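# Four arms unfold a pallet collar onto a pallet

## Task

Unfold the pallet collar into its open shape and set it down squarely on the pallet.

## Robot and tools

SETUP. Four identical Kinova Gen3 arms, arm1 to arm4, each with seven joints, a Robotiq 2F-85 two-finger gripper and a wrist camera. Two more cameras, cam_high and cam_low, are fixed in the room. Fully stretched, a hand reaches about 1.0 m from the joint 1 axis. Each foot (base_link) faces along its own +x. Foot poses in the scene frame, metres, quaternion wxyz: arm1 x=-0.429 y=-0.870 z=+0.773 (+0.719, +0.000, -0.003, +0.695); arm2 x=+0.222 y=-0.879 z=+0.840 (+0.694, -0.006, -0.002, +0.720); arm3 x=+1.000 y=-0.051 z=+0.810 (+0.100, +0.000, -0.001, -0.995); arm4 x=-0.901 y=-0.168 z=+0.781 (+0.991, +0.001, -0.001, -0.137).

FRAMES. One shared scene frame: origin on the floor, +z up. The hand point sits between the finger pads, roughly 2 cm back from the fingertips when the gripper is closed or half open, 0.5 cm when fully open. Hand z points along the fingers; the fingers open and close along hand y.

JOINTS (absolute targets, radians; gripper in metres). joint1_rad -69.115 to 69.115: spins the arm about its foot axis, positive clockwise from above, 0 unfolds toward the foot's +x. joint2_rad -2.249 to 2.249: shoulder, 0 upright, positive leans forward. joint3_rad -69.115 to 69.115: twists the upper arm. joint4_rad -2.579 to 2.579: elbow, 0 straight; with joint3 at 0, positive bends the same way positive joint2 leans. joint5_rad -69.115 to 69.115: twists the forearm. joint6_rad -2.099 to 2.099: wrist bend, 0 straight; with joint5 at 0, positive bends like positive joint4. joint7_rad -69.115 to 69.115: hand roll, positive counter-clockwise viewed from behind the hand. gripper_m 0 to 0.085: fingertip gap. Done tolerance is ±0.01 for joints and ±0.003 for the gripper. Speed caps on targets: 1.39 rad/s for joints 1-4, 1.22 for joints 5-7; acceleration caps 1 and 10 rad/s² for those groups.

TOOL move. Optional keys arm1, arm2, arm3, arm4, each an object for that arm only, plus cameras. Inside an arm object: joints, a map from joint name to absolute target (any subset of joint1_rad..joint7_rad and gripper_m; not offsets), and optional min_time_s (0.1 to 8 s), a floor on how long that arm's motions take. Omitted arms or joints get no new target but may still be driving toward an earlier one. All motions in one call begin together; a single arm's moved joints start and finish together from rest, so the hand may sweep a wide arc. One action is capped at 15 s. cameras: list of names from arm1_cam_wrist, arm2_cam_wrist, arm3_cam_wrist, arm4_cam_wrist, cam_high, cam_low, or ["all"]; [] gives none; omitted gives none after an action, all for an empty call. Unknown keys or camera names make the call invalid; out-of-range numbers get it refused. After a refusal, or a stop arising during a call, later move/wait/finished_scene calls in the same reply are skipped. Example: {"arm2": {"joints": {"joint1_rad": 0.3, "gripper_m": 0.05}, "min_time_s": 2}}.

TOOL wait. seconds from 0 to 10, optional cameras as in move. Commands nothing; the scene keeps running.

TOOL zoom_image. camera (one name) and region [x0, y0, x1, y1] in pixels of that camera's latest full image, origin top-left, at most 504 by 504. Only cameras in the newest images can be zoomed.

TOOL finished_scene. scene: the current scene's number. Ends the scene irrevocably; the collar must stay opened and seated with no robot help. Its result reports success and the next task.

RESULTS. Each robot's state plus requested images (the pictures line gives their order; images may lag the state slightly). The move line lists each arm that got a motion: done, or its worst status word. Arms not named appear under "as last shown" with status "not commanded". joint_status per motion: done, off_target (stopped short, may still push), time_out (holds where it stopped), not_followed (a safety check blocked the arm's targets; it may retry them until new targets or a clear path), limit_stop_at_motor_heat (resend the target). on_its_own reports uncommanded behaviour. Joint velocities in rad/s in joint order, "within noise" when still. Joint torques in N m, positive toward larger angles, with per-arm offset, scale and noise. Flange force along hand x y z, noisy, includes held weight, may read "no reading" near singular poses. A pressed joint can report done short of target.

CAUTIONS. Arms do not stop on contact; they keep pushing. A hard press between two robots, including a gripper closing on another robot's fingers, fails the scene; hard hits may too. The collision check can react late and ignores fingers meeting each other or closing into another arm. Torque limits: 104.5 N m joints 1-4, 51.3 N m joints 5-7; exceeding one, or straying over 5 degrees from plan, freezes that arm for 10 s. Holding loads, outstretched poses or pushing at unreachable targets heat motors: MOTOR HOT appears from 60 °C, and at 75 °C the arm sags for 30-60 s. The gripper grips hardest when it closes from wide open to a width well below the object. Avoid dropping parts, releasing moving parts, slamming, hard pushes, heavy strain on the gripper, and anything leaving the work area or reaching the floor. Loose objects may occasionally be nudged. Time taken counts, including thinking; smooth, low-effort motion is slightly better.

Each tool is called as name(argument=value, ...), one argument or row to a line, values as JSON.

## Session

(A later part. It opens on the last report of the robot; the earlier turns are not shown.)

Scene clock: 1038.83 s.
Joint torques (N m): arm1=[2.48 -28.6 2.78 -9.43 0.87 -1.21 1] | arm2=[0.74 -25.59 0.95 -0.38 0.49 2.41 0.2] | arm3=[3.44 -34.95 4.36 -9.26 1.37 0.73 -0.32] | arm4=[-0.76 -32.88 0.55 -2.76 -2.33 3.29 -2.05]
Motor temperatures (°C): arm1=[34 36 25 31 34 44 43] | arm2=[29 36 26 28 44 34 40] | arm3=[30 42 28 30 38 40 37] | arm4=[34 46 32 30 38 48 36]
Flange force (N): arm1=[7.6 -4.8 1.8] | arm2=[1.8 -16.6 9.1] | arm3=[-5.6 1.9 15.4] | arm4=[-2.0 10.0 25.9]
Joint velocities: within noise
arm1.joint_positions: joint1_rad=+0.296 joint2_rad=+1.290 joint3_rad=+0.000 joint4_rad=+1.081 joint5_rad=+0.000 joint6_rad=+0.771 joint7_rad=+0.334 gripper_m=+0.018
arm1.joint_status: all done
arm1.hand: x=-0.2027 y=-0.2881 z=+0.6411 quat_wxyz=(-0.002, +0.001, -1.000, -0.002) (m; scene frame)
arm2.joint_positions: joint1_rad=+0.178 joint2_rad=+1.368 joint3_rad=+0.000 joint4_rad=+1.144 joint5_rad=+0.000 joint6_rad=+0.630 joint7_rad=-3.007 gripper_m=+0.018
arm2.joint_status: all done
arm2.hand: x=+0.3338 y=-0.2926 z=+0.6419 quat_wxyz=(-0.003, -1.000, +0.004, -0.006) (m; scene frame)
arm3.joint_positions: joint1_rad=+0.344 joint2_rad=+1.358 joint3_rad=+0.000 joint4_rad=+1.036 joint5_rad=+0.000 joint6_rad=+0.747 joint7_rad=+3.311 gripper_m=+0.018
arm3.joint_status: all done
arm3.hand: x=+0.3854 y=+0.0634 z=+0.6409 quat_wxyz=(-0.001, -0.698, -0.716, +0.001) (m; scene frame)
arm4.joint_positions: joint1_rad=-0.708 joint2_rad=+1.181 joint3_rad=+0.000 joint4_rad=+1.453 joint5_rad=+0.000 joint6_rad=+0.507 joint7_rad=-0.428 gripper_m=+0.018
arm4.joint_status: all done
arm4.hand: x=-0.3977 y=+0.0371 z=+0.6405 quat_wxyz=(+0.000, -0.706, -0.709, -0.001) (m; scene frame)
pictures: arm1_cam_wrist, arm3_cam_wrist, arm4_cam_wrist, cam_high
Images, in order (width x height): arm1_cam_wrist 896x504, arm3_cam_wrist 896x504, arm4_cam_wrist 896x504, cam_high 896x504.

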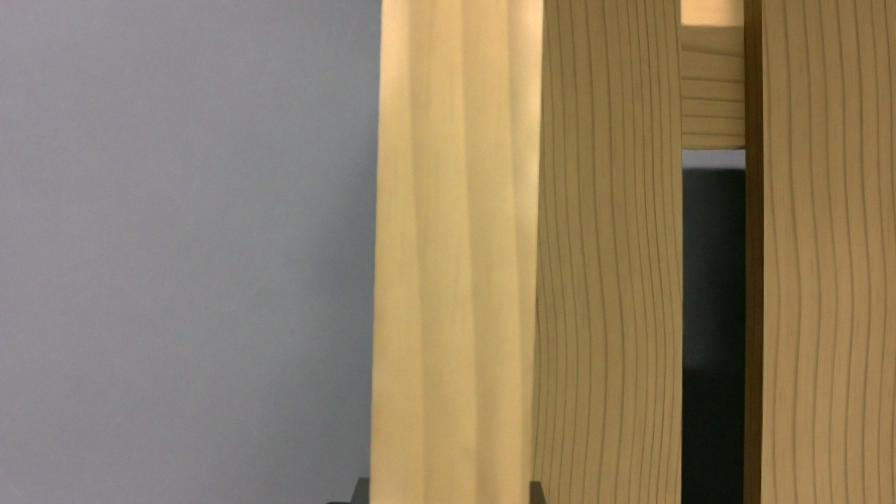

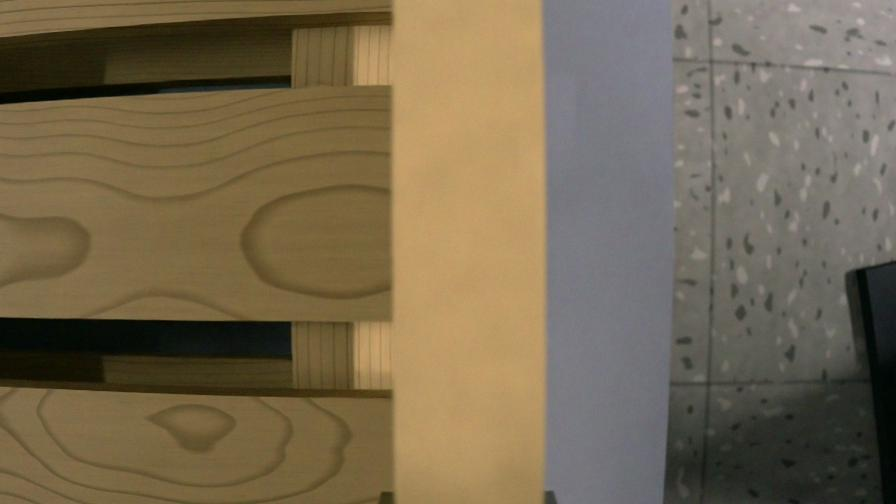

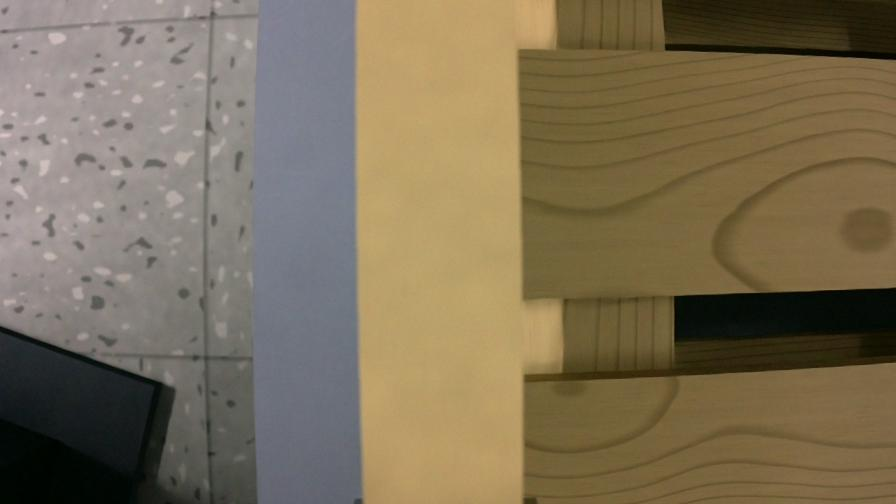

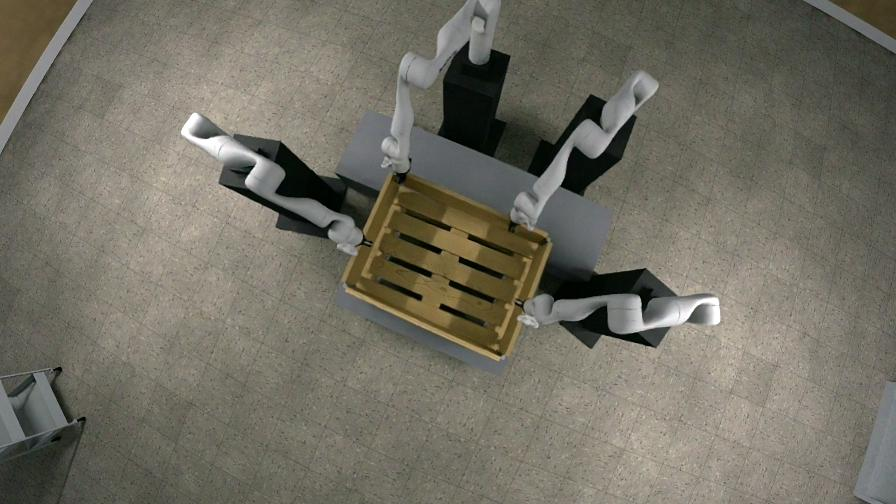

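move(
  arm1={"joints": {"joint1_rad": 0.31752, "joint2_rad": 1.29006, "joint4_rad": 1.08037, "joint6_rad": 0.77116, "joint7_rad": 0.39502}, "min_time_s": 3.5},
  arm2={"joints": {"joint1_rad": 0.19439, "joint2_rad": 1.39866, "joint4_rad": 1.04841, "joint6_rad": 0.69452, "joint7_rad": -2.95141}, "min_time_s": 3.5},
  arm3={"joints": {"joint1_rad": 0.37574, "joint2_rad": 1.34346, "joint4_rad": 1.08059, "joint6_rad": 0.71754, "joint7_rad": 3.34227}, "min_time_s": 3.5},
  arm4={"joints": {"joint1_rad": -0.67859, "joint2_rad": 1.18972, "joint4_rad": 1.42297, "joint6_rad": 0.5289, "joint7_rad": -0.39866}, "min_time_s": 3.5},
  cameras=["arm1_cam_wrist", "arm2_cam_wrist", "cam_low"],
)

zoom_image(
  camera="cam_low",
  region=[425, 250, 545, 330],
)

zoom_image(
  camera="cam_low",
  region=[150, 200, 270, 280],
)

zoom_image(
  camera="cam_low",
  region=[560, 190, 680, 270],
)

zoom_image(
  camera="arm2_cam_wrist",
  region=[260, 200, 540, 360],
)

Scene clock: 1084.83 s.
Joint torques (N m): arm1=[1.42 -28.96 2.09 -9.64 0.83 -1.24 1.22] | arm2=[0.99 -25.89 1.14 -0.6 0.51 2.65 0.24] | arm3=[3.28 -35.52 4.4 -9.88 1.41 0.16 -0.2] | arm4=[-0.21 -33.7 1.2 -4.15 -2.14 2.72 -2.01]
Motor temperatures (°C): arm1=[34 36 25 31 34 44 43] | arm2=[29 36 26 28 44 34 40] | arm3=[30 42 28 30 38 40 37] | arm4=[34 45 32 30 38 48 36]
Flange force (N): arm1=[6.8 -5.2 2.2] | arm2=[2.6 -18.0 9.2] | arm3=[-5.9 2.7 15.8] | arm4=[-2.0 7.4 25.1]
move: arm1 done; arm2 done; arm3 done; arm4 done
Joint velocities: within noise
arm1.joint_positions: joint1_rad=+0.318 joint2_rad=+1.290 joint3_rad=+0.000 joint4_rad=+1.080 joint5_rad=+0.000 joint6_rad=+0.771 joint7_rad=+0.395 gripper_m=+0.018
arm1.joint_status: all done
arm1.hand: x=-0.1901 y=-0.2930 z=+0.6411 quat_wxyz=(-0.003, +0.021, -1.000, -0.002) (m; scene frame)
arm2.joint_positions: joint1_rad=+0.194 joint2_rad=+1.399 joint3_rad=+0.000 joint4_rad=+1.048 joint5_rad=+0.000 joint6_rad=+0.695 joint7_rad=-2.951 gripper_m=+0.018
arm2.joint_status: all done
arm2.hand: x=+0.3462 y=-0.2763 z=+0.6419 quat_wxyz=(-0.003, -1.000, -0.016, -0.006) (m; scene frame)
arm3.joint_positions: joint1_rad=+0.376 joint2_rad=+1.343 joint3_rad=+0.000 joint4_rad=+1.081 joint5_rad=+0.000 joint6_rad=+0.718 joint7_rad=+3.342 gripper_m=+0.018
arm3.joint_status: all done
arm3.hand: x=+0.3974 y=+0.0814 z=+0.6409 quat_wxyz=(-0.001, -0.698, -0.716, +0.001) (m; scene frame)
arm4.joint_positions: joint1_rad=-0.679 joint2_rad=+1.190 joint3_rad=+0.000 joint4_rad=+1.423 joint5_rad=+0.000 joint6_rad=+0.529 joint7_rad=-0.399 gripper_m=+0.018
arm4.joint_status: all done
arm4.hand: x=-0.3853 y=+0.0252 z=+0.6405 quat_wxyz=(+0.000, -0.706, -0.709, -0.001) (m; scene frame)
pictures: arm1_cam_wrist, arm2_cam_wrist, cam_low
Images, in order (width x height): arm1_cam_wrist 896x504, arm2_cam_wrist 896x504, cam_low 896x504.

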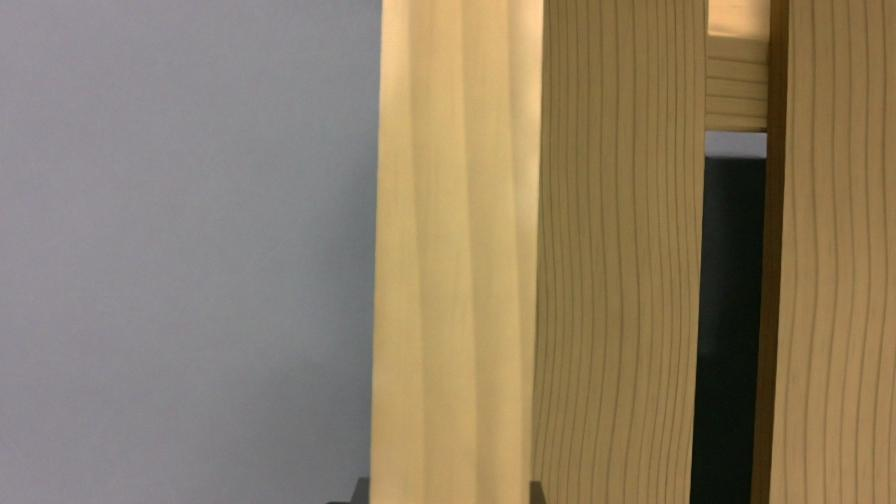

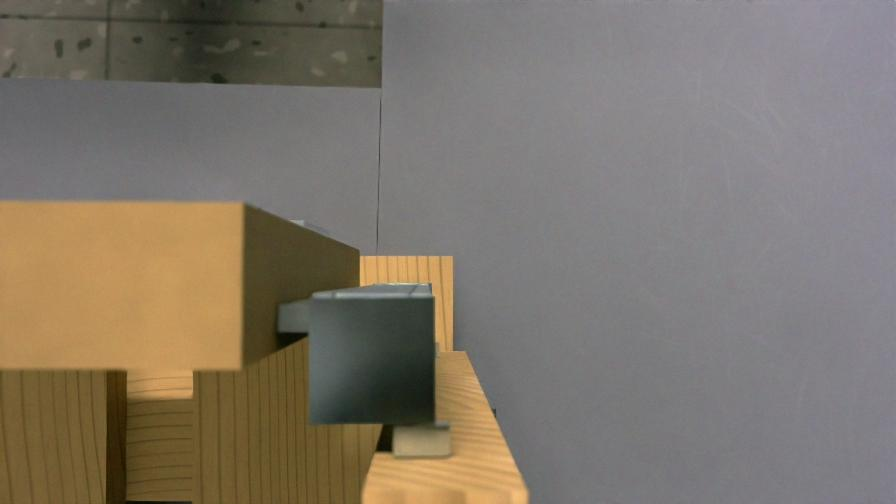

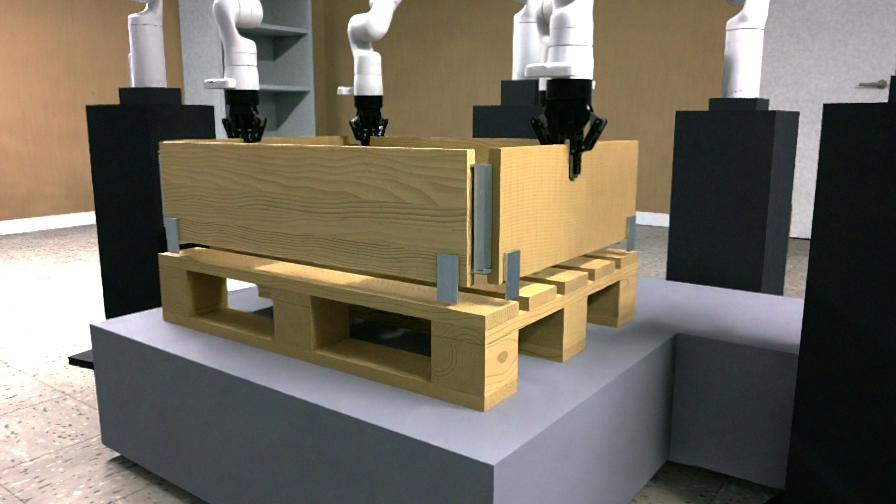

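Scaled by 4.200 from the camera's 896x504 image, which has a finer 1280x720 frame.

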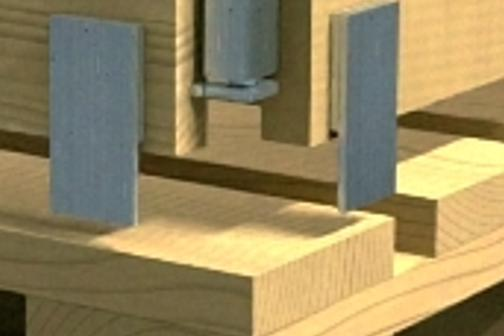

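Scaled by 4.200 from the camera's 896x504 image, which has a finer 1280x720 frame.

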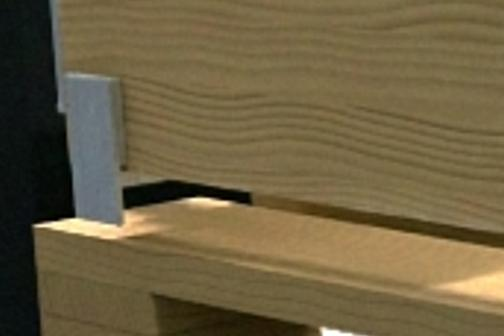

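Scaled by 4.200 from the camera's 896x504 image, which has a finer 1280x720 frame.

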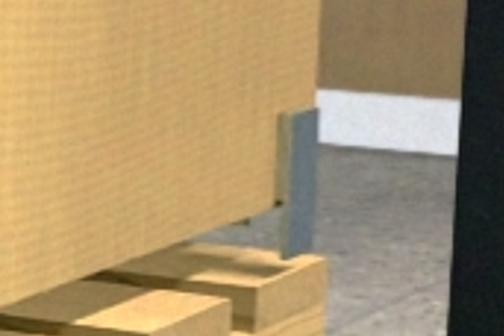

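Scaled by 1.800 from the camera's 896x504 image, which has a finer 1280x720 frame.

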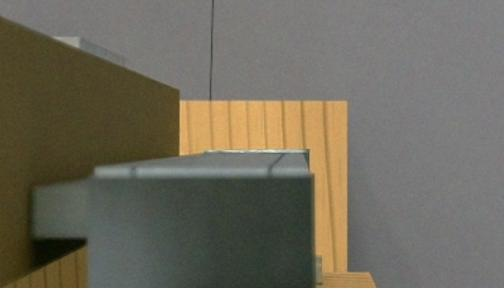

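zoom_image(
  camera="cam_low",
  region=[440, 290, 560, 420],
)

zoom_image(
  camera="cam_low",
  region=[140, 240, 260, 340],
)

zoom_image(
  camera="cam_low",
  region=[560, 240, 680, 340],
)

Scaled by 3.877 from the camera's 896x504 image, which has a finer 1280x720 frame.

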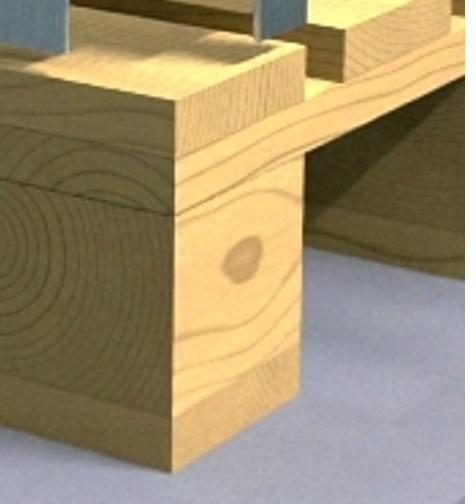

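Scaled by 4.200 from the camera's 896x504 image, which has a finer 1280x720 frame.

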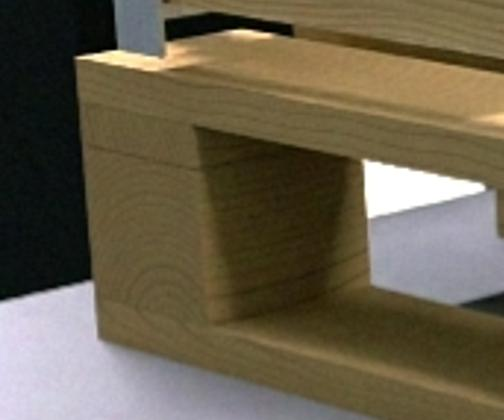

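Scaled by 4.200 from the camera's 896x504 image, which has a finer 1280x720 frame.

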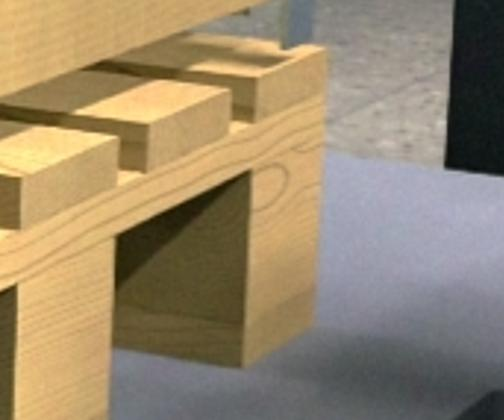

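move(
  arm1={"joints": {"joint1_rad": 0.31289, "joint2_rad": 1.30634, "joint4_rad": 1.0705, "joint6_rad": 0.76476, "joint7_rad": 0.39039}, "min_time_s": 2.0},
  arm2={"joints": {"joint1_rad": 0.18975, "joint2_rad": 1.41801, "joint4_rad": 1.0287, "joint6_rad": 0.69488, "joint7_rad": -2.95605}, "min_time_s": 2.0},
  arm3={"joints": {"joint1_rad": 0.37633, "joint2_rad": 1.36446, "joint4_rad": 1.05655, "joint6_rad": 0.72058, "joint7_rad": 3.34286}, "min_time_s": 2.0},
  arm4={"joints": {"joint1_rad": -0.6829, "joint2_rad": 1.20419, "joint4_rad": 1.42339, "joint6_rad": 0.51402, "joint7_rad": -0.40297}, "min_time_s": 2.0},
  cameras=["arm2_cam_wrist", "cam_low"],
)

zoom_image(
  camera="cam_low",
  region=[425, 250, 545, 330],
)

zoom_image(
  camera="cam_low",
  region=[150, 200, 270, 280],
)

zoom_image(
  camera="cam_low",
  region=[580, 210, 660, 270],
)

zoom_image(
  camera="arm2_cam_wrist",
  region=[260, 200, 540, 360],
)

Scene clock: 1120.50 s.
Joint torques (N m): arm1=[1.87 -29.02 2.3 -9.48 0.78 -1.36 1.16] | arm2=[0.33 -27.67 0.63 -2.67 0.31 1.55 0.12] | arm3=[1.02 -35.46 2.12 -9.76 0.53 0.2 -0.22] | arm4=[-0.21 -34.27 1.31 -4.59 -2.04 2.31 -1.96]
Motor temperatures (°C): arm1=[34 36 25 31 34 44 43] | arm2=[29 37 26 28 44 35 40] | arm3=[30 44 28 30 38 40 37] | arm4=[34 45 32 30 38 48 36]
Flange force (N): arm1=[7.0 -4.1 2.1] | arm2=[2.9 -14.0 9.3] | arm3=[-2.2 3.2 15.5] | arm4=[-2.1 6.6 25.4]
move: arm1 done; arm2 done; arm3 done; arm4 done
Joint velocities: within noise
arm1.joint_positions: joint1_rad=+0.313 joint2_rad=+1.306 joint3_rad=+0.000 joint4_rad=+1.070 joint5_rad=+0.000 joint6_rad=+0.765 joint7_rad=+0.390 gripper_m=+0.018
arm1.joint_status: all done
arm1.hand: x=-0.1926 y=-0.2915 z=+0.6331 quat_wxyz=(-0.002, +0.021, -1.000, -0.002) (m; scene frame)
arm2.joint_positions: joint1_rad=+0.190 joint2_rad=+1.418 joint3_rad=+0.000 joint4_rad=+1.029 joint5_rad=+0.000 joint6_rad=+0.695 joint7_rad=-2.956 gripper_m=+0.018
arm2.joint_status: all done
arm2.hand: x=+0.3436 y=-0.2743 z=+0.6339 quat_wxyz=(-0.003, -1.000, -0.016, -0.006) (m; scene frame)
arm3.joint_positions: joint1_rad=+0.376 joint2_rad=+1.364 joint3_rad=+0.000 joint4_rad=+1.057 joint5_rad=+0.000 joint6_rad=+0.721 joint7_rad=+3.343 gripper_m=+0.018
arm3.joint_status: all done
arm3.hand: x=+0.3949 y=+0.0822 z=+0.6329 quat_wxyz=(-0.001, -0.698, -0.716, +0.001) (m; scene frame)
arm4.joint_positions: joint1_rad=-0.683 joint2_rad=+1.204 joint3_rad=+0.000 joint4_rad=+1.423 joint5_rad=+0.000 joint6_rad=+0.514 joint7_rad=-0.403 gripper_m=+0.018
arm4.joint_status: all done
arm4.hand: x=-0.3878 y=+0.0267 z=+0.6325 quat_wxyz=(+0.000, -0.706, -0.709, -0.001) (m; scene frame)
pictures: arm2_cam_wrist, cam_low
Images, in order (width x height): arm2_cam_wrist 896x504, cam_low 896x504.

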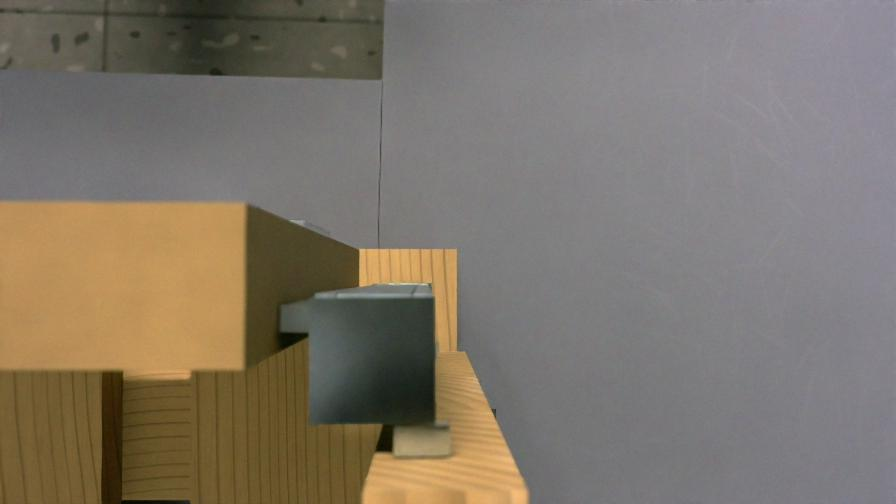

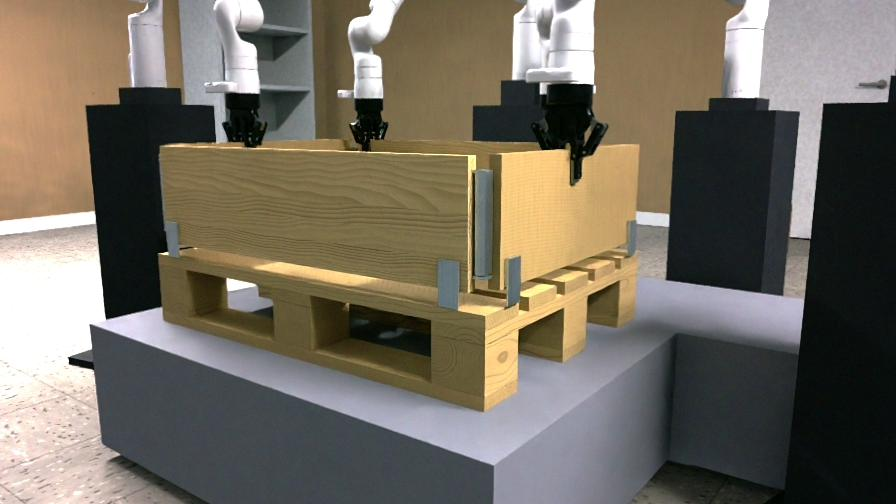

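Scaled by 4.200 from the camera's 896x504 image, which has a finer 1280x720 frame.

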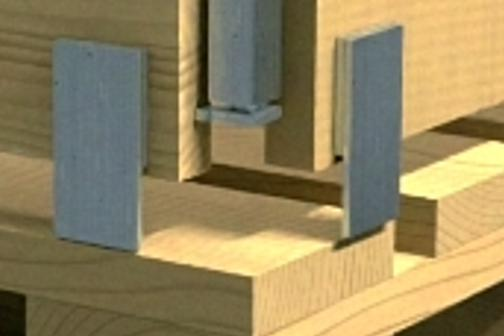

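Scaled by 4.200 from the camera's 896x504 image, which has a finer 1280x720 frame.

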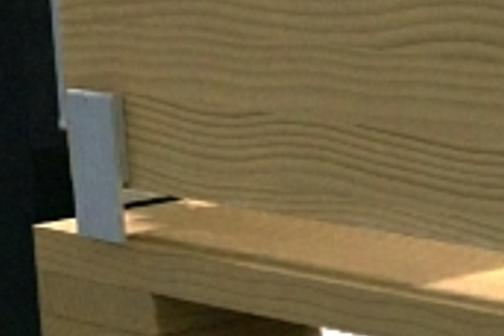

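Scaled by 6.300 from the camera's 896x504 image, which has a finer 1280x720 frame.

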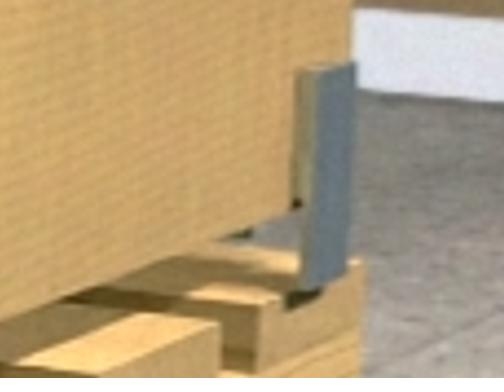

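Scaled by 1.800 from the camera's 896x504 image, which has a finer 1280x720 frame.

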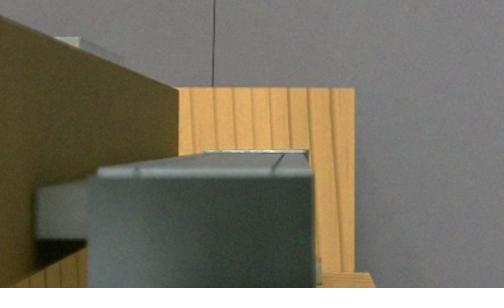

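move(
  arm1={"joints":{"joint1_rad":0.31284,"joint2_rad":1.32988,"joint4_rad":1.0581,"joint6_rad":0.75361,"joint7_rad":0.39034},"min_time_s":2},
  arm2={"joints":{"joint1_rad":0.18952,"joint2_rad":1.44387,"joint4_rad":1.00895,"joint6_rad":0.68878,"joint7_rad":-2.95628},"min_time_s":2},
  arm3={"joints":{"joint1_rad":0.37637,"joint2_rad":1.38929,"joint4_rad":1.04018,"joint6_rad":0.71212,"joint7_rad":3.3429},"min_time_s":2},
  arm4={"joints":{"joint1_rad":-0.68288,"joint2_rad":1.22937,"joint4_rad":1.41169,"joint6_rad":0.50054,"joint7_rad":-0.40295},"min_time_s":2},
  cameras=["cam_low", "arm2_cam_wrist"],
)

Scene clock: 1136.37 s.
Joint torques (N m): arm1=[2.01 -29.43 2.59 -7.68 0.92 -0.15 1.14] | arm2=[0.37 -27.65 0.82 -2.48 0.39 1.73 0.18] | arm3=[1.48 -34.59 2.58 -9.31 0.64 0.38 -0.23] | arm4=[3.02 -34.17 4.15 -4.61 -1.53 1.96 -1.95]
Motor temperatures (°C): arm1=[34 36 25 31 34 44 43] | arm2=[29 37 26 28 44 35 40] | arm3=[30 44 28 30 38 39 37] | arm4=[34 44 32 30 38 48 36]
Flange force (N): arm1=[4.8 1.1 5.7] | arm2=[2.8 -14.2 9.9] | arm3=[-3.0 3.5 14.1] | arm4=[3.3 4.3 24.6]
move: arm1 done; arm2 done; arm3 done; arm4 done
Joint velocities: within noise
arm1.joint_positions: joint1_rad=+0.313 joint2_rad=+1.330 joint3_rad=+0.000 joint4_rad=+1.058 joint5_rad=+0.000 joint6_rad=+0.754 joint7_rad=+0.390 gripper_m=+0.018
arm1.joint_status: all done
arm1.hand: x=-0.1926 y=-0.2915 z=+0.6211 quat_wxyz=(-0.003, +0.021, -1.000, -0.002) (m; scene frame)
arm2.joint_positions: joint1_rad=+0.189 joint2_rad=+1.444 joint3_rad=+0.000 joint4_rad=+1.009 joint5_rad=+0.000 joint6_rad=+0.689 joint7_rad=-2.956 gripper_m=+0.018
arm2.joint_status: all done
arm2.hand: x=+0.3436 y=-0.2744 z=+0.6219 quat_wxyz=(-0.003, -1.000, -0.016, -0.006) (m; scene frame)
arm3.joint_positions: joint1_rad=+0.376 joint2_rad=+1.389 joint3_rad=+0.000 joint4_rad=+1.040 joint5_rad=+0.000 joint6_rad=+0.712 joint7_rad=+3.343 gripper_m=+0.018
arm3.joint_status: all done
arm3.hand: x=+0.3949 y=+0.0822 z=+0.6209 quat_wxyz=(-0.001, -0.698, -0.716, +0.001) (m; scene frame)
arm4.joint_positions: joint1_rad=-0.683 joint2_rad=+1.229 joint3_rad=+0.000 joint4_rad=+1.412 joint5_rad=+0.000 joint6_rad=+0.501 joint7_rad=-0.403 gripper_m=+0.018
arm4.joint_status: all done
arm4.hand: x=-0.3879 y=+0.0267 z=+0.6205 quat_wxyz=(+0.000, -0.706, -0.709, -0.001) (m; scene frame)
pictures: arm2_cam_wrist, cam_low
Images, in order (width x height): arm2_cam_wrist 896x504, cam_low 896x504.

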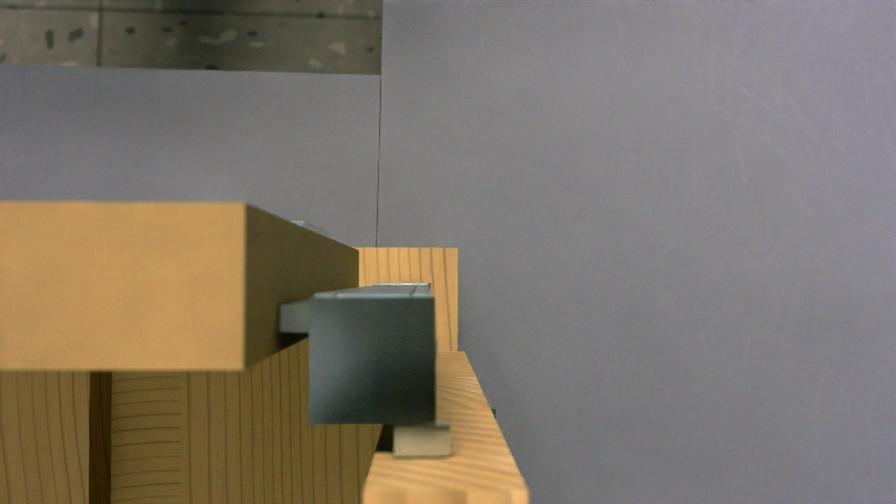

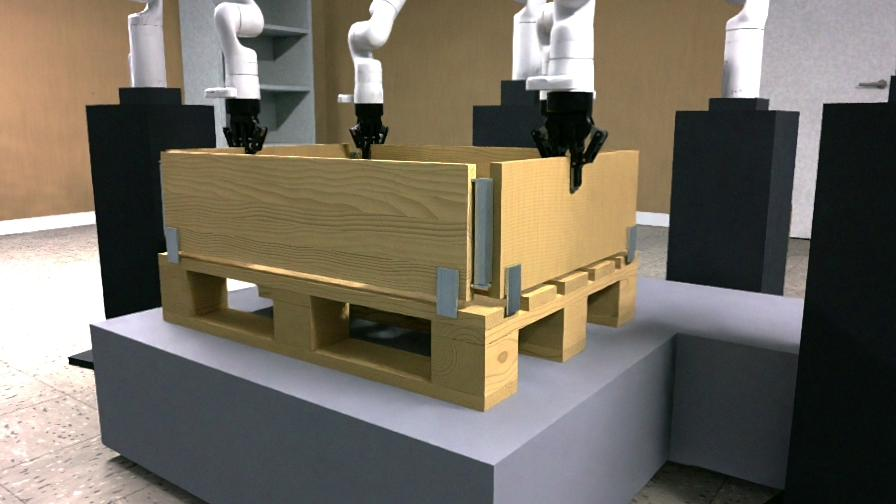

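zoom_image(
  camera="cam_low",
  region=[420, 250, 540, 330],
)

zoom_image(
  camera="cam_low",
  region=[150, 220, 210, 270],
)

zoom_image(
  camera="cam_low",
  region=[590, 215, 650, 275],
)

Scaled by 4.200 from the camera's 896x504 image, which has a finer 1280x720 frame.

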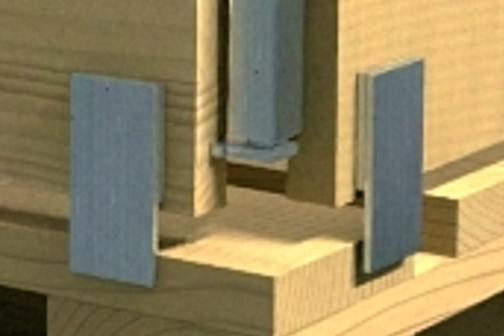

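Scaled by 8.400 from the camera's 896x504 image, which has a finer 1280x720 frame.

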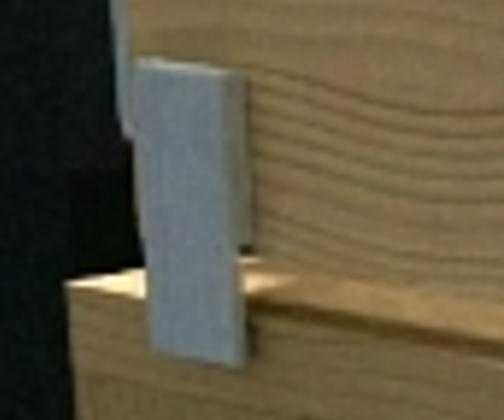

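Scaled by 8.400 from the camera's 896x504 image, which has a finer 1280x720 frame.

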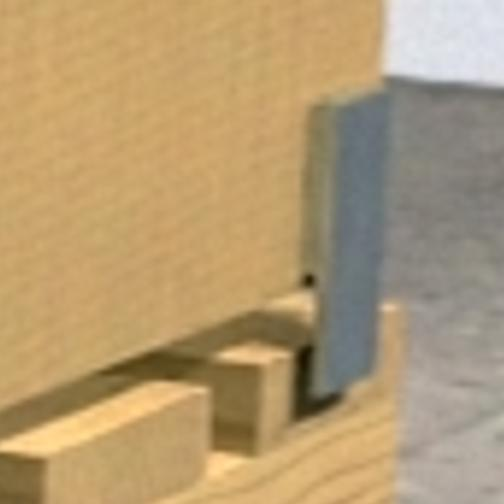

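move(
  arm1={"joints":{"joint1_rad":0.31279,"joint2_rad":1.35383,"joint4_rad":1.04437,"joint6_rad":0.7434,"joint7_rad":0.39029},"min_time_s":2},
  arm2={"joints":{"joint1_rad":0.18928,"joint2_rad":1.47018,"joint4_rad":0.98764,"joint6_rad":0.68377,"joint7_rad":-2.95652},"min_time_s":2},
  arm3={"joints":{"joint1_rad":0.37641,"joint2_rad":1.41455,"joint4_rad":1.02237,"joint6_rad":0.70467,"joint7_rad":3.34294},"min_time_s":2},
  arm4={"joints":{"joint1_rad":-0.68287,"joint2_rad":1.25478,"joint4_rad":1.39887,"joint6_rad":0.48794,"joint7_rad":-0.40294},"min_time_s":2},
  cameras=["cam_low"],
)

zoom_image(
  camera="cam_low",
  region=[420, 250, 540, 330],
)

zoom_image(
  camera="cam_low",
  region=[590, 215, 650, 275],
)

Scene clock: 1145.43 s.
Joint torques (N m): arm1=[2.83 -30.37 3.4 -7.12 1.2 0.78 1.21] | arm2=[0.25 -27.79 0.86 -2.45 0.52 1.87 0.31] | arm3=[1.16 -34.68 2.2 -10.02 0.57 -0.33 -0.22] | arm4=[2.82 -30.75 4.08 -3.49 -1.43 1.89 -1.91]
Motor temperatures (°C): arm1=[34 36 25 31 34 44 43] | arm2=[29 37 26 28 44 34 40] | arm3=[30 44 28 30 38 39 37] | arm4=[34 45 32 30 38 48 36]
Flange force (N): arm1=[5.7 2.5 8.8] | arm2=[2.8 -14.0 10.5] | arm3=[-2.9 5.2 12.5] | arm4=[3.1 4.7 18.2]
move: arm1 done; arm2 done; arm3 done; arm4 done
Joint velocities: within noise
arm1.joint_positions: joint1_rad=+0.313 joint2_rad=+1.354 joint3_rad=+0.000 joint4_rad=+1.044 joint5_rad=+0.000 joint6_rad=+0.743 joint7_rad=+0.390 gripper_m=+0.018
arm1.joint_status: all done
arm1.hand: x=-0.1925 y=-0.2915 z=+0.6091 quat_wxyz=(-0.003, +0.021, -1.000, -0.002) (m; scene frame)
arm2.joint_positions: joint1_rad=+0.189 joint2_rad=+1.470 joint3_rad=+0.000 joint4_rad=+0.988 joint5_rad=+0.000 joint6_rad=+0.684 joint7_rad=-2.957 gripper_m=+0.018
arm2.joint_status: all done
arm2.hand: x=+0.3436 y=-0.2743 z=+0.6099 quat_wxyz=(-0.003, -1.000, -0.016, -0.006) (m; scene frame)
arm3.joint_positions: joint1_rad=+0.376 joint2_rad=+1.415 joint3_rad=+0.000 joint4_rad=+1.022 joint5_rad=+0.000 joint6_rad=+0.705 joint7_rad=+3.343 gripper_m=+0.018
arm3.joint_status: all done
arm3.hand: x=+0.3949 y=+0.0822 z=+0.6089 quat_wxyz=(-0.001, -0.698, -0.716, +0.001) (m; scene frame)
arm4.joint_positions: joint1_rad=-0.683 joint2_rad=+1.255 joint3_rad=+0.000 joint4_rad=+1.399 joint5_rad=+0.000 joint6_rad=+0.488 joint7_rad=-0.403 gripper_m=+0.018
arm4.joint_status: all done
arm4.hand: x=-0.3879 y=+0.0267 z=+0.6085 quat_wxyz=(+0.000, -0.706, -0.709, -0.001) (m; scene frame)
pictures: cam_low
Images, in order (width x height): cam_low 896x504.

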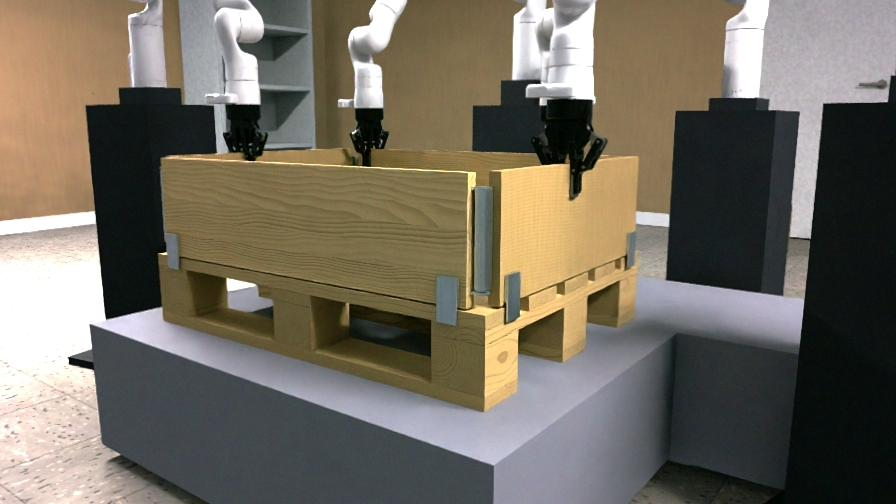

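Scaled by 4.200 from the camera's 896x504 image, which has a finer 1280x720 frame.

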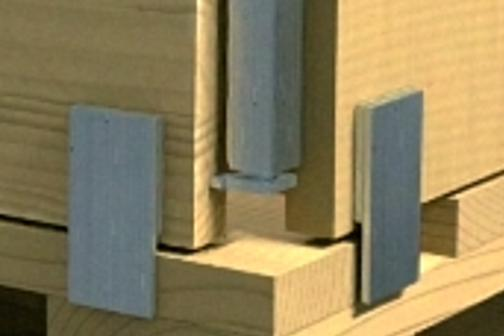

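Scaled by 8.400 from the camera's 896x504 image, which has a finer 1280x720 frame.

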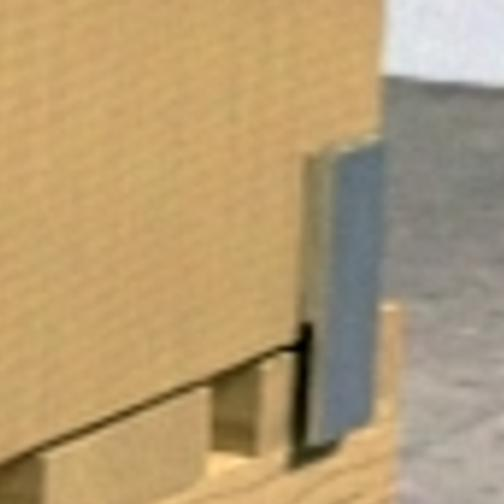

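move(
  arm1={"joints":{"joint1_rad":0.31278,"joint2_rad":1.35987,"joint4_rad":1.04073,"joint6_rad":0.74099,"joint7_rad":0.39028},"min_time_s":1.5},
  arm2={"joints":{"joint1_rad":0.18922,"joint2_rad":1.47681,"joint4_rad":0.98207,"joint6_rad":0.68271,"joint7_rad":-2.95658},"min_time_s":1.5},
  arm3={"joints":{"joint1_rad":0.37642,"joint2_rad":1.42092,"joint4_rad":1.01769,"joint6_rad":0.70298,"joint7_rad":3.34295},"min_time_s":1.5},
  arm4={"joints":{"joint1_rad":-0.68287,"joint2_rad":1.26116,"joint4_rad":1.39549,"joint6_rad":0.48494,"joint7_rad":-0.40294},"min_time_s":1.5},
  cameras=["cam_low", "arm3_cam_wrist"],
)

zoom_image(
  camera="cam_low",
  region=[420, 250, 540, 330],
)

Scene clock: 1151.80 s.
Joint torques (N m): arm1=[4.45 -13.52 4.13 -6.84 1.47 -4.22 1.17] | arm2=[1.37 -11.37 1.03 -2.4 0.63 -2.8 0.25] | arm3=[0.3 -28.38 1.27 -9.21 0.3 -1.57 -0.17] | arm4=[2.33 -26.25 3.33 -4.13 -1.64 0.67 -1.94]
Motor temperatures (°C): arm1=[34 36 25 31 34 44 43] | arm2=[29 37 26 28 44 34 40] | arm3=[30 44 28 30 38 39 37] | arm4=[34 44 32 30 38 48 36]
Flange force (N): arm1=[13.0 -7.3 -29.0] | arm2=[-1.5 -3.1 -27.5] | arm3=[-2.2 7.8 -0.4] | arm4=[0.8 1.1 6.7]
move: arm1 done; arm2 done; arm3 done; arm4 done
Joint velocities: within noise
arm1.joint_positions: joint1_rad=+0.313 joint2_rad=+1.360 joint3_rad=+0.000 joint4_rad=+1.041 joint5_rad=+0.000 joint6_rad=+0.741 joint7_rad=+0.390 gripper_m=+0.018
arm1.joint_status: all done
arm1.hand: x=-0.1926 y=-0.2915 z=+0.6062 quat_wxyz=(-0.003, +0.021, -1.000, -0.002) (m; scene frame)
arm2.joint_positions: joint1_rad=+0.189 joint2_rad=+1.477 joint3_rad=+0.000 joint4_rad=+0.982 joint5_rad=+0.000 joint6_rad=+0.683 joint7_rad=-2.957 gripper_m=+0.018
arm2.joint_status: all done
arm2.hand: x=+0.3437 y=-0.2743 z=+0.6070 quat_wxyz=(-0.003, -1.000, -0.016, -0.006) (m; scene frame)
arm3.joint_positions: joint1_rad=+0.376 joint2_rad=+1.421 joint3_rad=+0.000 joint4_rad=+1.018 joint5_rad=+0.000 joint6_rad=+0.703 joint7_rad=+3.343 gripper_m=+0.018
arm3.joint_status: all done
arm3.hand: x=+0.3948 y=+0.0822 z=+0.6059 quat_wxyz=(+0.000, -0.698, -0.716, +0.001) (m; scene frame)
arm4.joint_positions: joint1_rad=-0.683 joint2_rad=+1.261 joint3_rad=+0.000 joint4_rad=+1.395 joint5_rad=+0.000 joint6_rad=+0.485 joint7_rad=-0.403 gripper_m=+0.018
arm4.joint_status: all done
arm4.hand: x=-0.3878 y=+0.0267 z=+0.6055 quat_wxyz=(+0.000, -0.706, -0.709, -0.001) (m; scene frame)
pictures: arm3_cam_wrist, cam_low
Images, in order (width x height): arm3_cam_wrist 896x504, cam_low 896x504.

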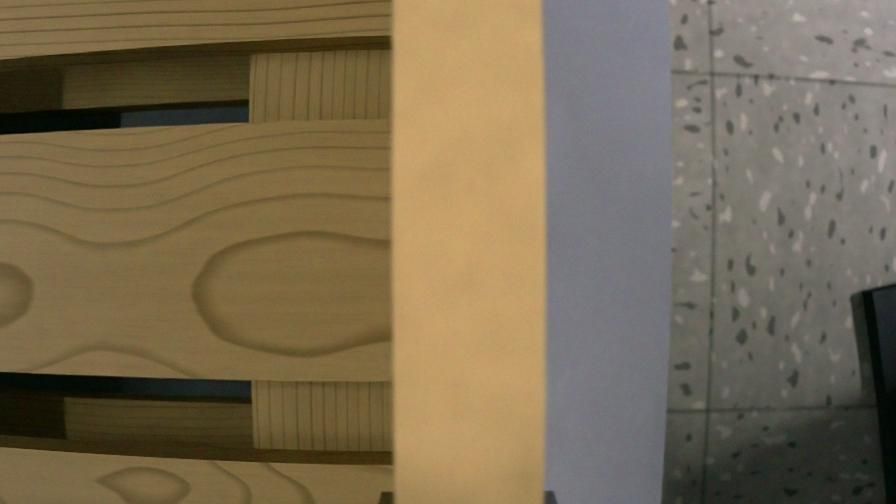

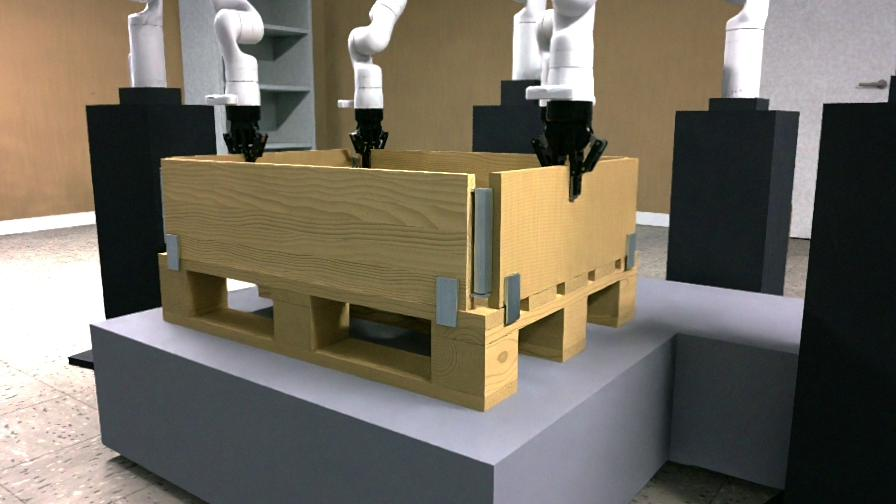

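Scaled by 4.200 from the camera's 896x504 image, which has a finer 1280x720 frame.

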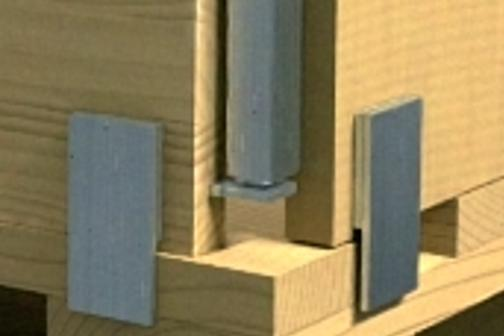

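move(
  arm1={"joints":{"joint1_rad":0.31279,"joint2_rad":1.35584,"joint4_rad":1.04317,"joint6_rad":0.74258,"joint7_rad":0.39029},"min_time_s":1.5},
  arm2={"joints":{"joint1_rad":0.18926,"joint2_rad":1.47239,"joint4_rad":0.9858,"joint6_rad":0.6834,"joint7_rad":-2.95654},"min_time_s":1.5},
  arm3={"joints":{"joint1_rad":0.37643,"joint2_rad":1.4252,"joint4_rad":1.01452,"joint6_rad":0.70187,"joint7_rad":3.34296},"min_time_s":1.5},
  arm4={"joints":{"joint1_rad":-0.68287,"joint2_rad":1.26544,"joint4_rad":1.3932,"joint6_rad":0.48296,"joint7_rad":-0.40294},"min_time_s":1.5},
  cameras=["cam_low", "arm2_cam_wrist"],
)

zoom_image(
  camera="cam_low",
  region=[420, 250, 540, 330],
)

zoom_image(
  camera="cam_low",
  region=[150, 220, 210, 280],
)

zoom_image(
  camera="cam_low",
  region=[590, 225, 650, 285],
)

zoom_image(
  camera="arm2_cam_wrist",
  region=[300, 200, 540, 470],
)

Scene clock: 1157.53 s.
Joint torques (N m): arm1=[2.06 -32.49 2.79 -6.27 1 2.23 1.26] | arm2=[0.35 -27.49 0.81 -1.88 0.45 2.18 0.21] | arm3=[0.27 -11.76 1.32 -8.56 0.55 -6.15 -0.11] | arm4=[2.03 -12.01 2.88 -4.42 -1.41 -2.68 -1.68]
Motor temperatures (°C): arm1=[34 36 25 31 34 44 43] | arm2=[29 37 26 28 44 34 40] | arm3=[30 43 28 30 38 39 37] | arm4=[34 44 32 30 38 48 36]
Flange force (N): arm1=[3.2 5.1 15.3] | arm2=[3.1 -15.4 11.0] | arm3=[-4.5 17.1 -37.4] | arm4=[-1.7 -5.4 -27.4]
move: arm1 done; arm2 done; arm3 done; arm4 done
Joint velocities: within noise
arm1.joint_positions: joint1_rad=+0.313 joint2_rad=+1.356 joint3_rad=+0.000 joint4_rad=+1.043 joint5_rad=+0.000 joint6_rad=+0.743 joint7_rad=+0.390 gripper_m=+0.018
arm1.joint_status: all done
arm1.hand: x=-0.1926 y=-0.2915 z=+0.6081 quat_wxyz=(-0.002, +0.021, -1.000, -0.002) (m; scene frame)
arm2.joint_positions: joint1_rad=+0.189 joint2_rad=+1.472 joint3_rad=+0.000 joint4_rad=+0.986 joint5_rad=+0.000 joint6_rad=+0.683 joint7_rad=-2.957 gripper_m=+0.018
arm2.joint_status: all done
arm2.hand: x=+0.3437 y=-0.2744 z=+0.6089 quat_wxyz=(-0.003, -1.000, -0.016, -0.006) (m; scene frame)
arm3.joint_positions: joint1_rad=+0.376 joint2_rad=+1.425 joint3_rad=+0.000 joint4_rad=+1.015 joint5_rad=+0.000 joint6_rad=+0.702 joint7_rad=+3.343 gripper_m=+0.018
arm3.joint_status: all done
arm3.hand: x=+0.3949 y=+0.0822 z=+0.6039 quat_wxyz=(-0.001, -0.698, -0.716, +0.001) (m; scene frame)
arm4.joint_positions: joint1_rad=-0.683 joint2_rad=+1.265 joint3_rad=+0.000 joint4_rad=+1.393 joint5_rad=+0.000 joint6_rad=+0.483 joint7_rad=-0.403 gripper_m=+0.018
arm4.joint_status: all done
arm4.hand: x=-0.3878 y=+0.0267 z=+0.6035 quat_wxyz=(+0.000, -0.706, -0.709, -0.001) (m; scene frame)
pictures: arm2_cam_wrist, cam_low
Images, in order (width x height): arm2_cam_wrist 896x504, cam_low 896x504.

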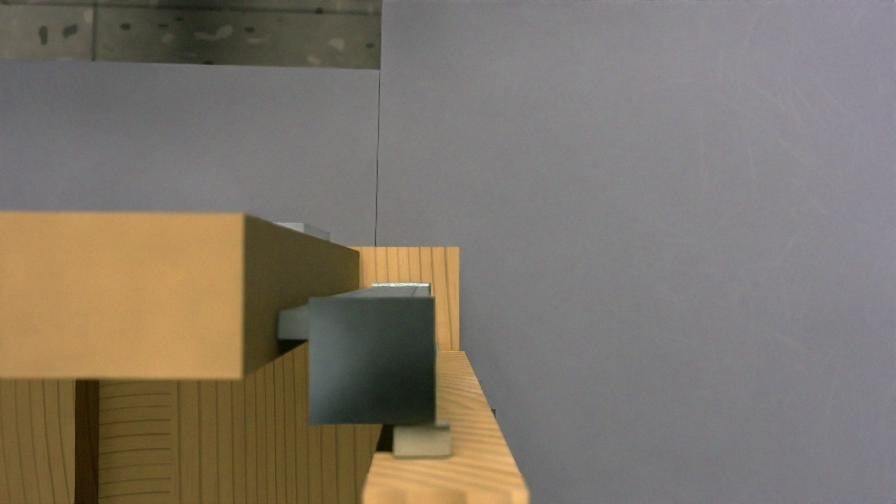

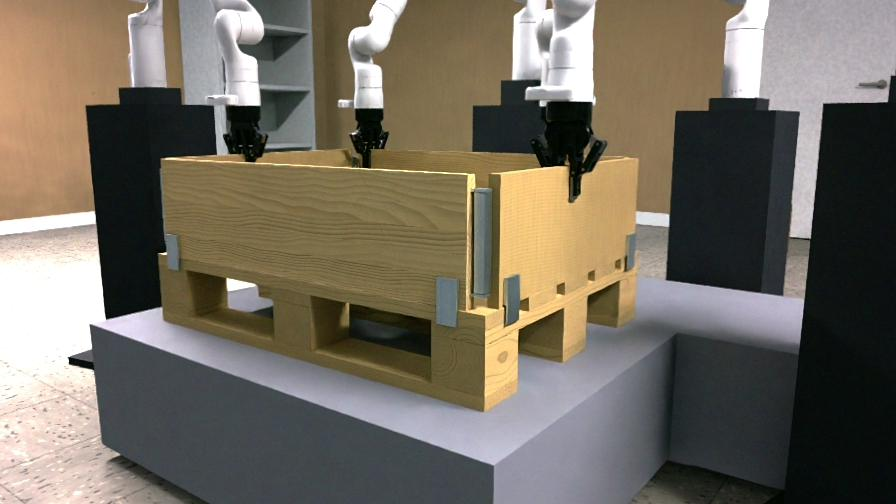

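Scaled by 4.200 from the camera's 896x504 image, which has a finer 1280x720 frame.

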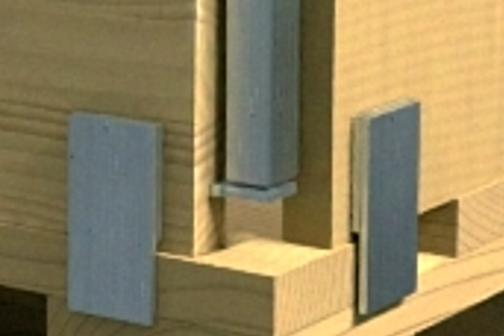

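Scaled by 8.400 from the camera's 896x504 image, which has a finer 1280x720 frame.

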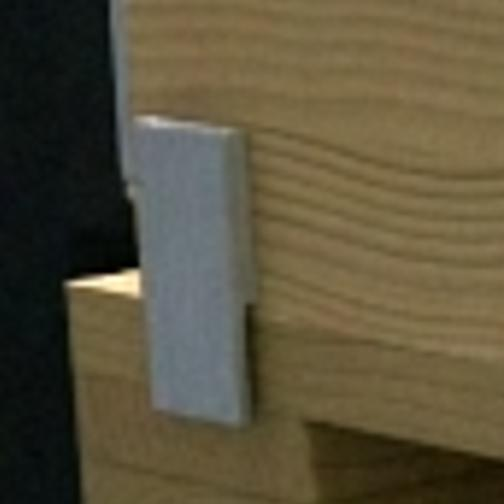

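Scaled by 8.400 from the camera's 896x504 image, which has a finer 1280x720 frame.

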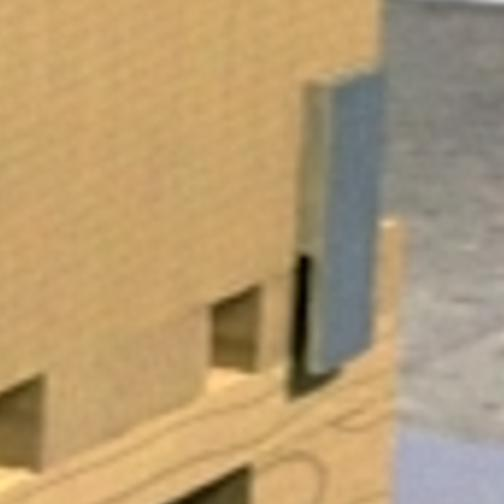

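Scaled by 1.867 from the camera's 896x504 image, which has a finer 1280x720 frame.

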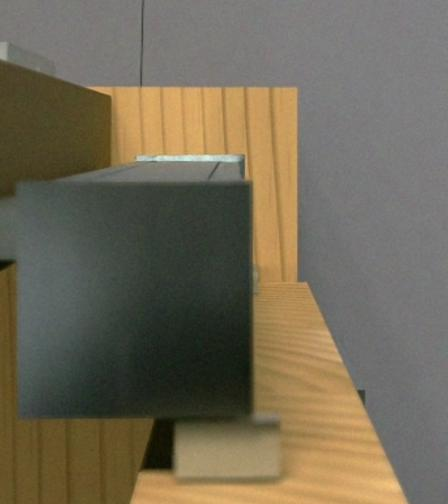

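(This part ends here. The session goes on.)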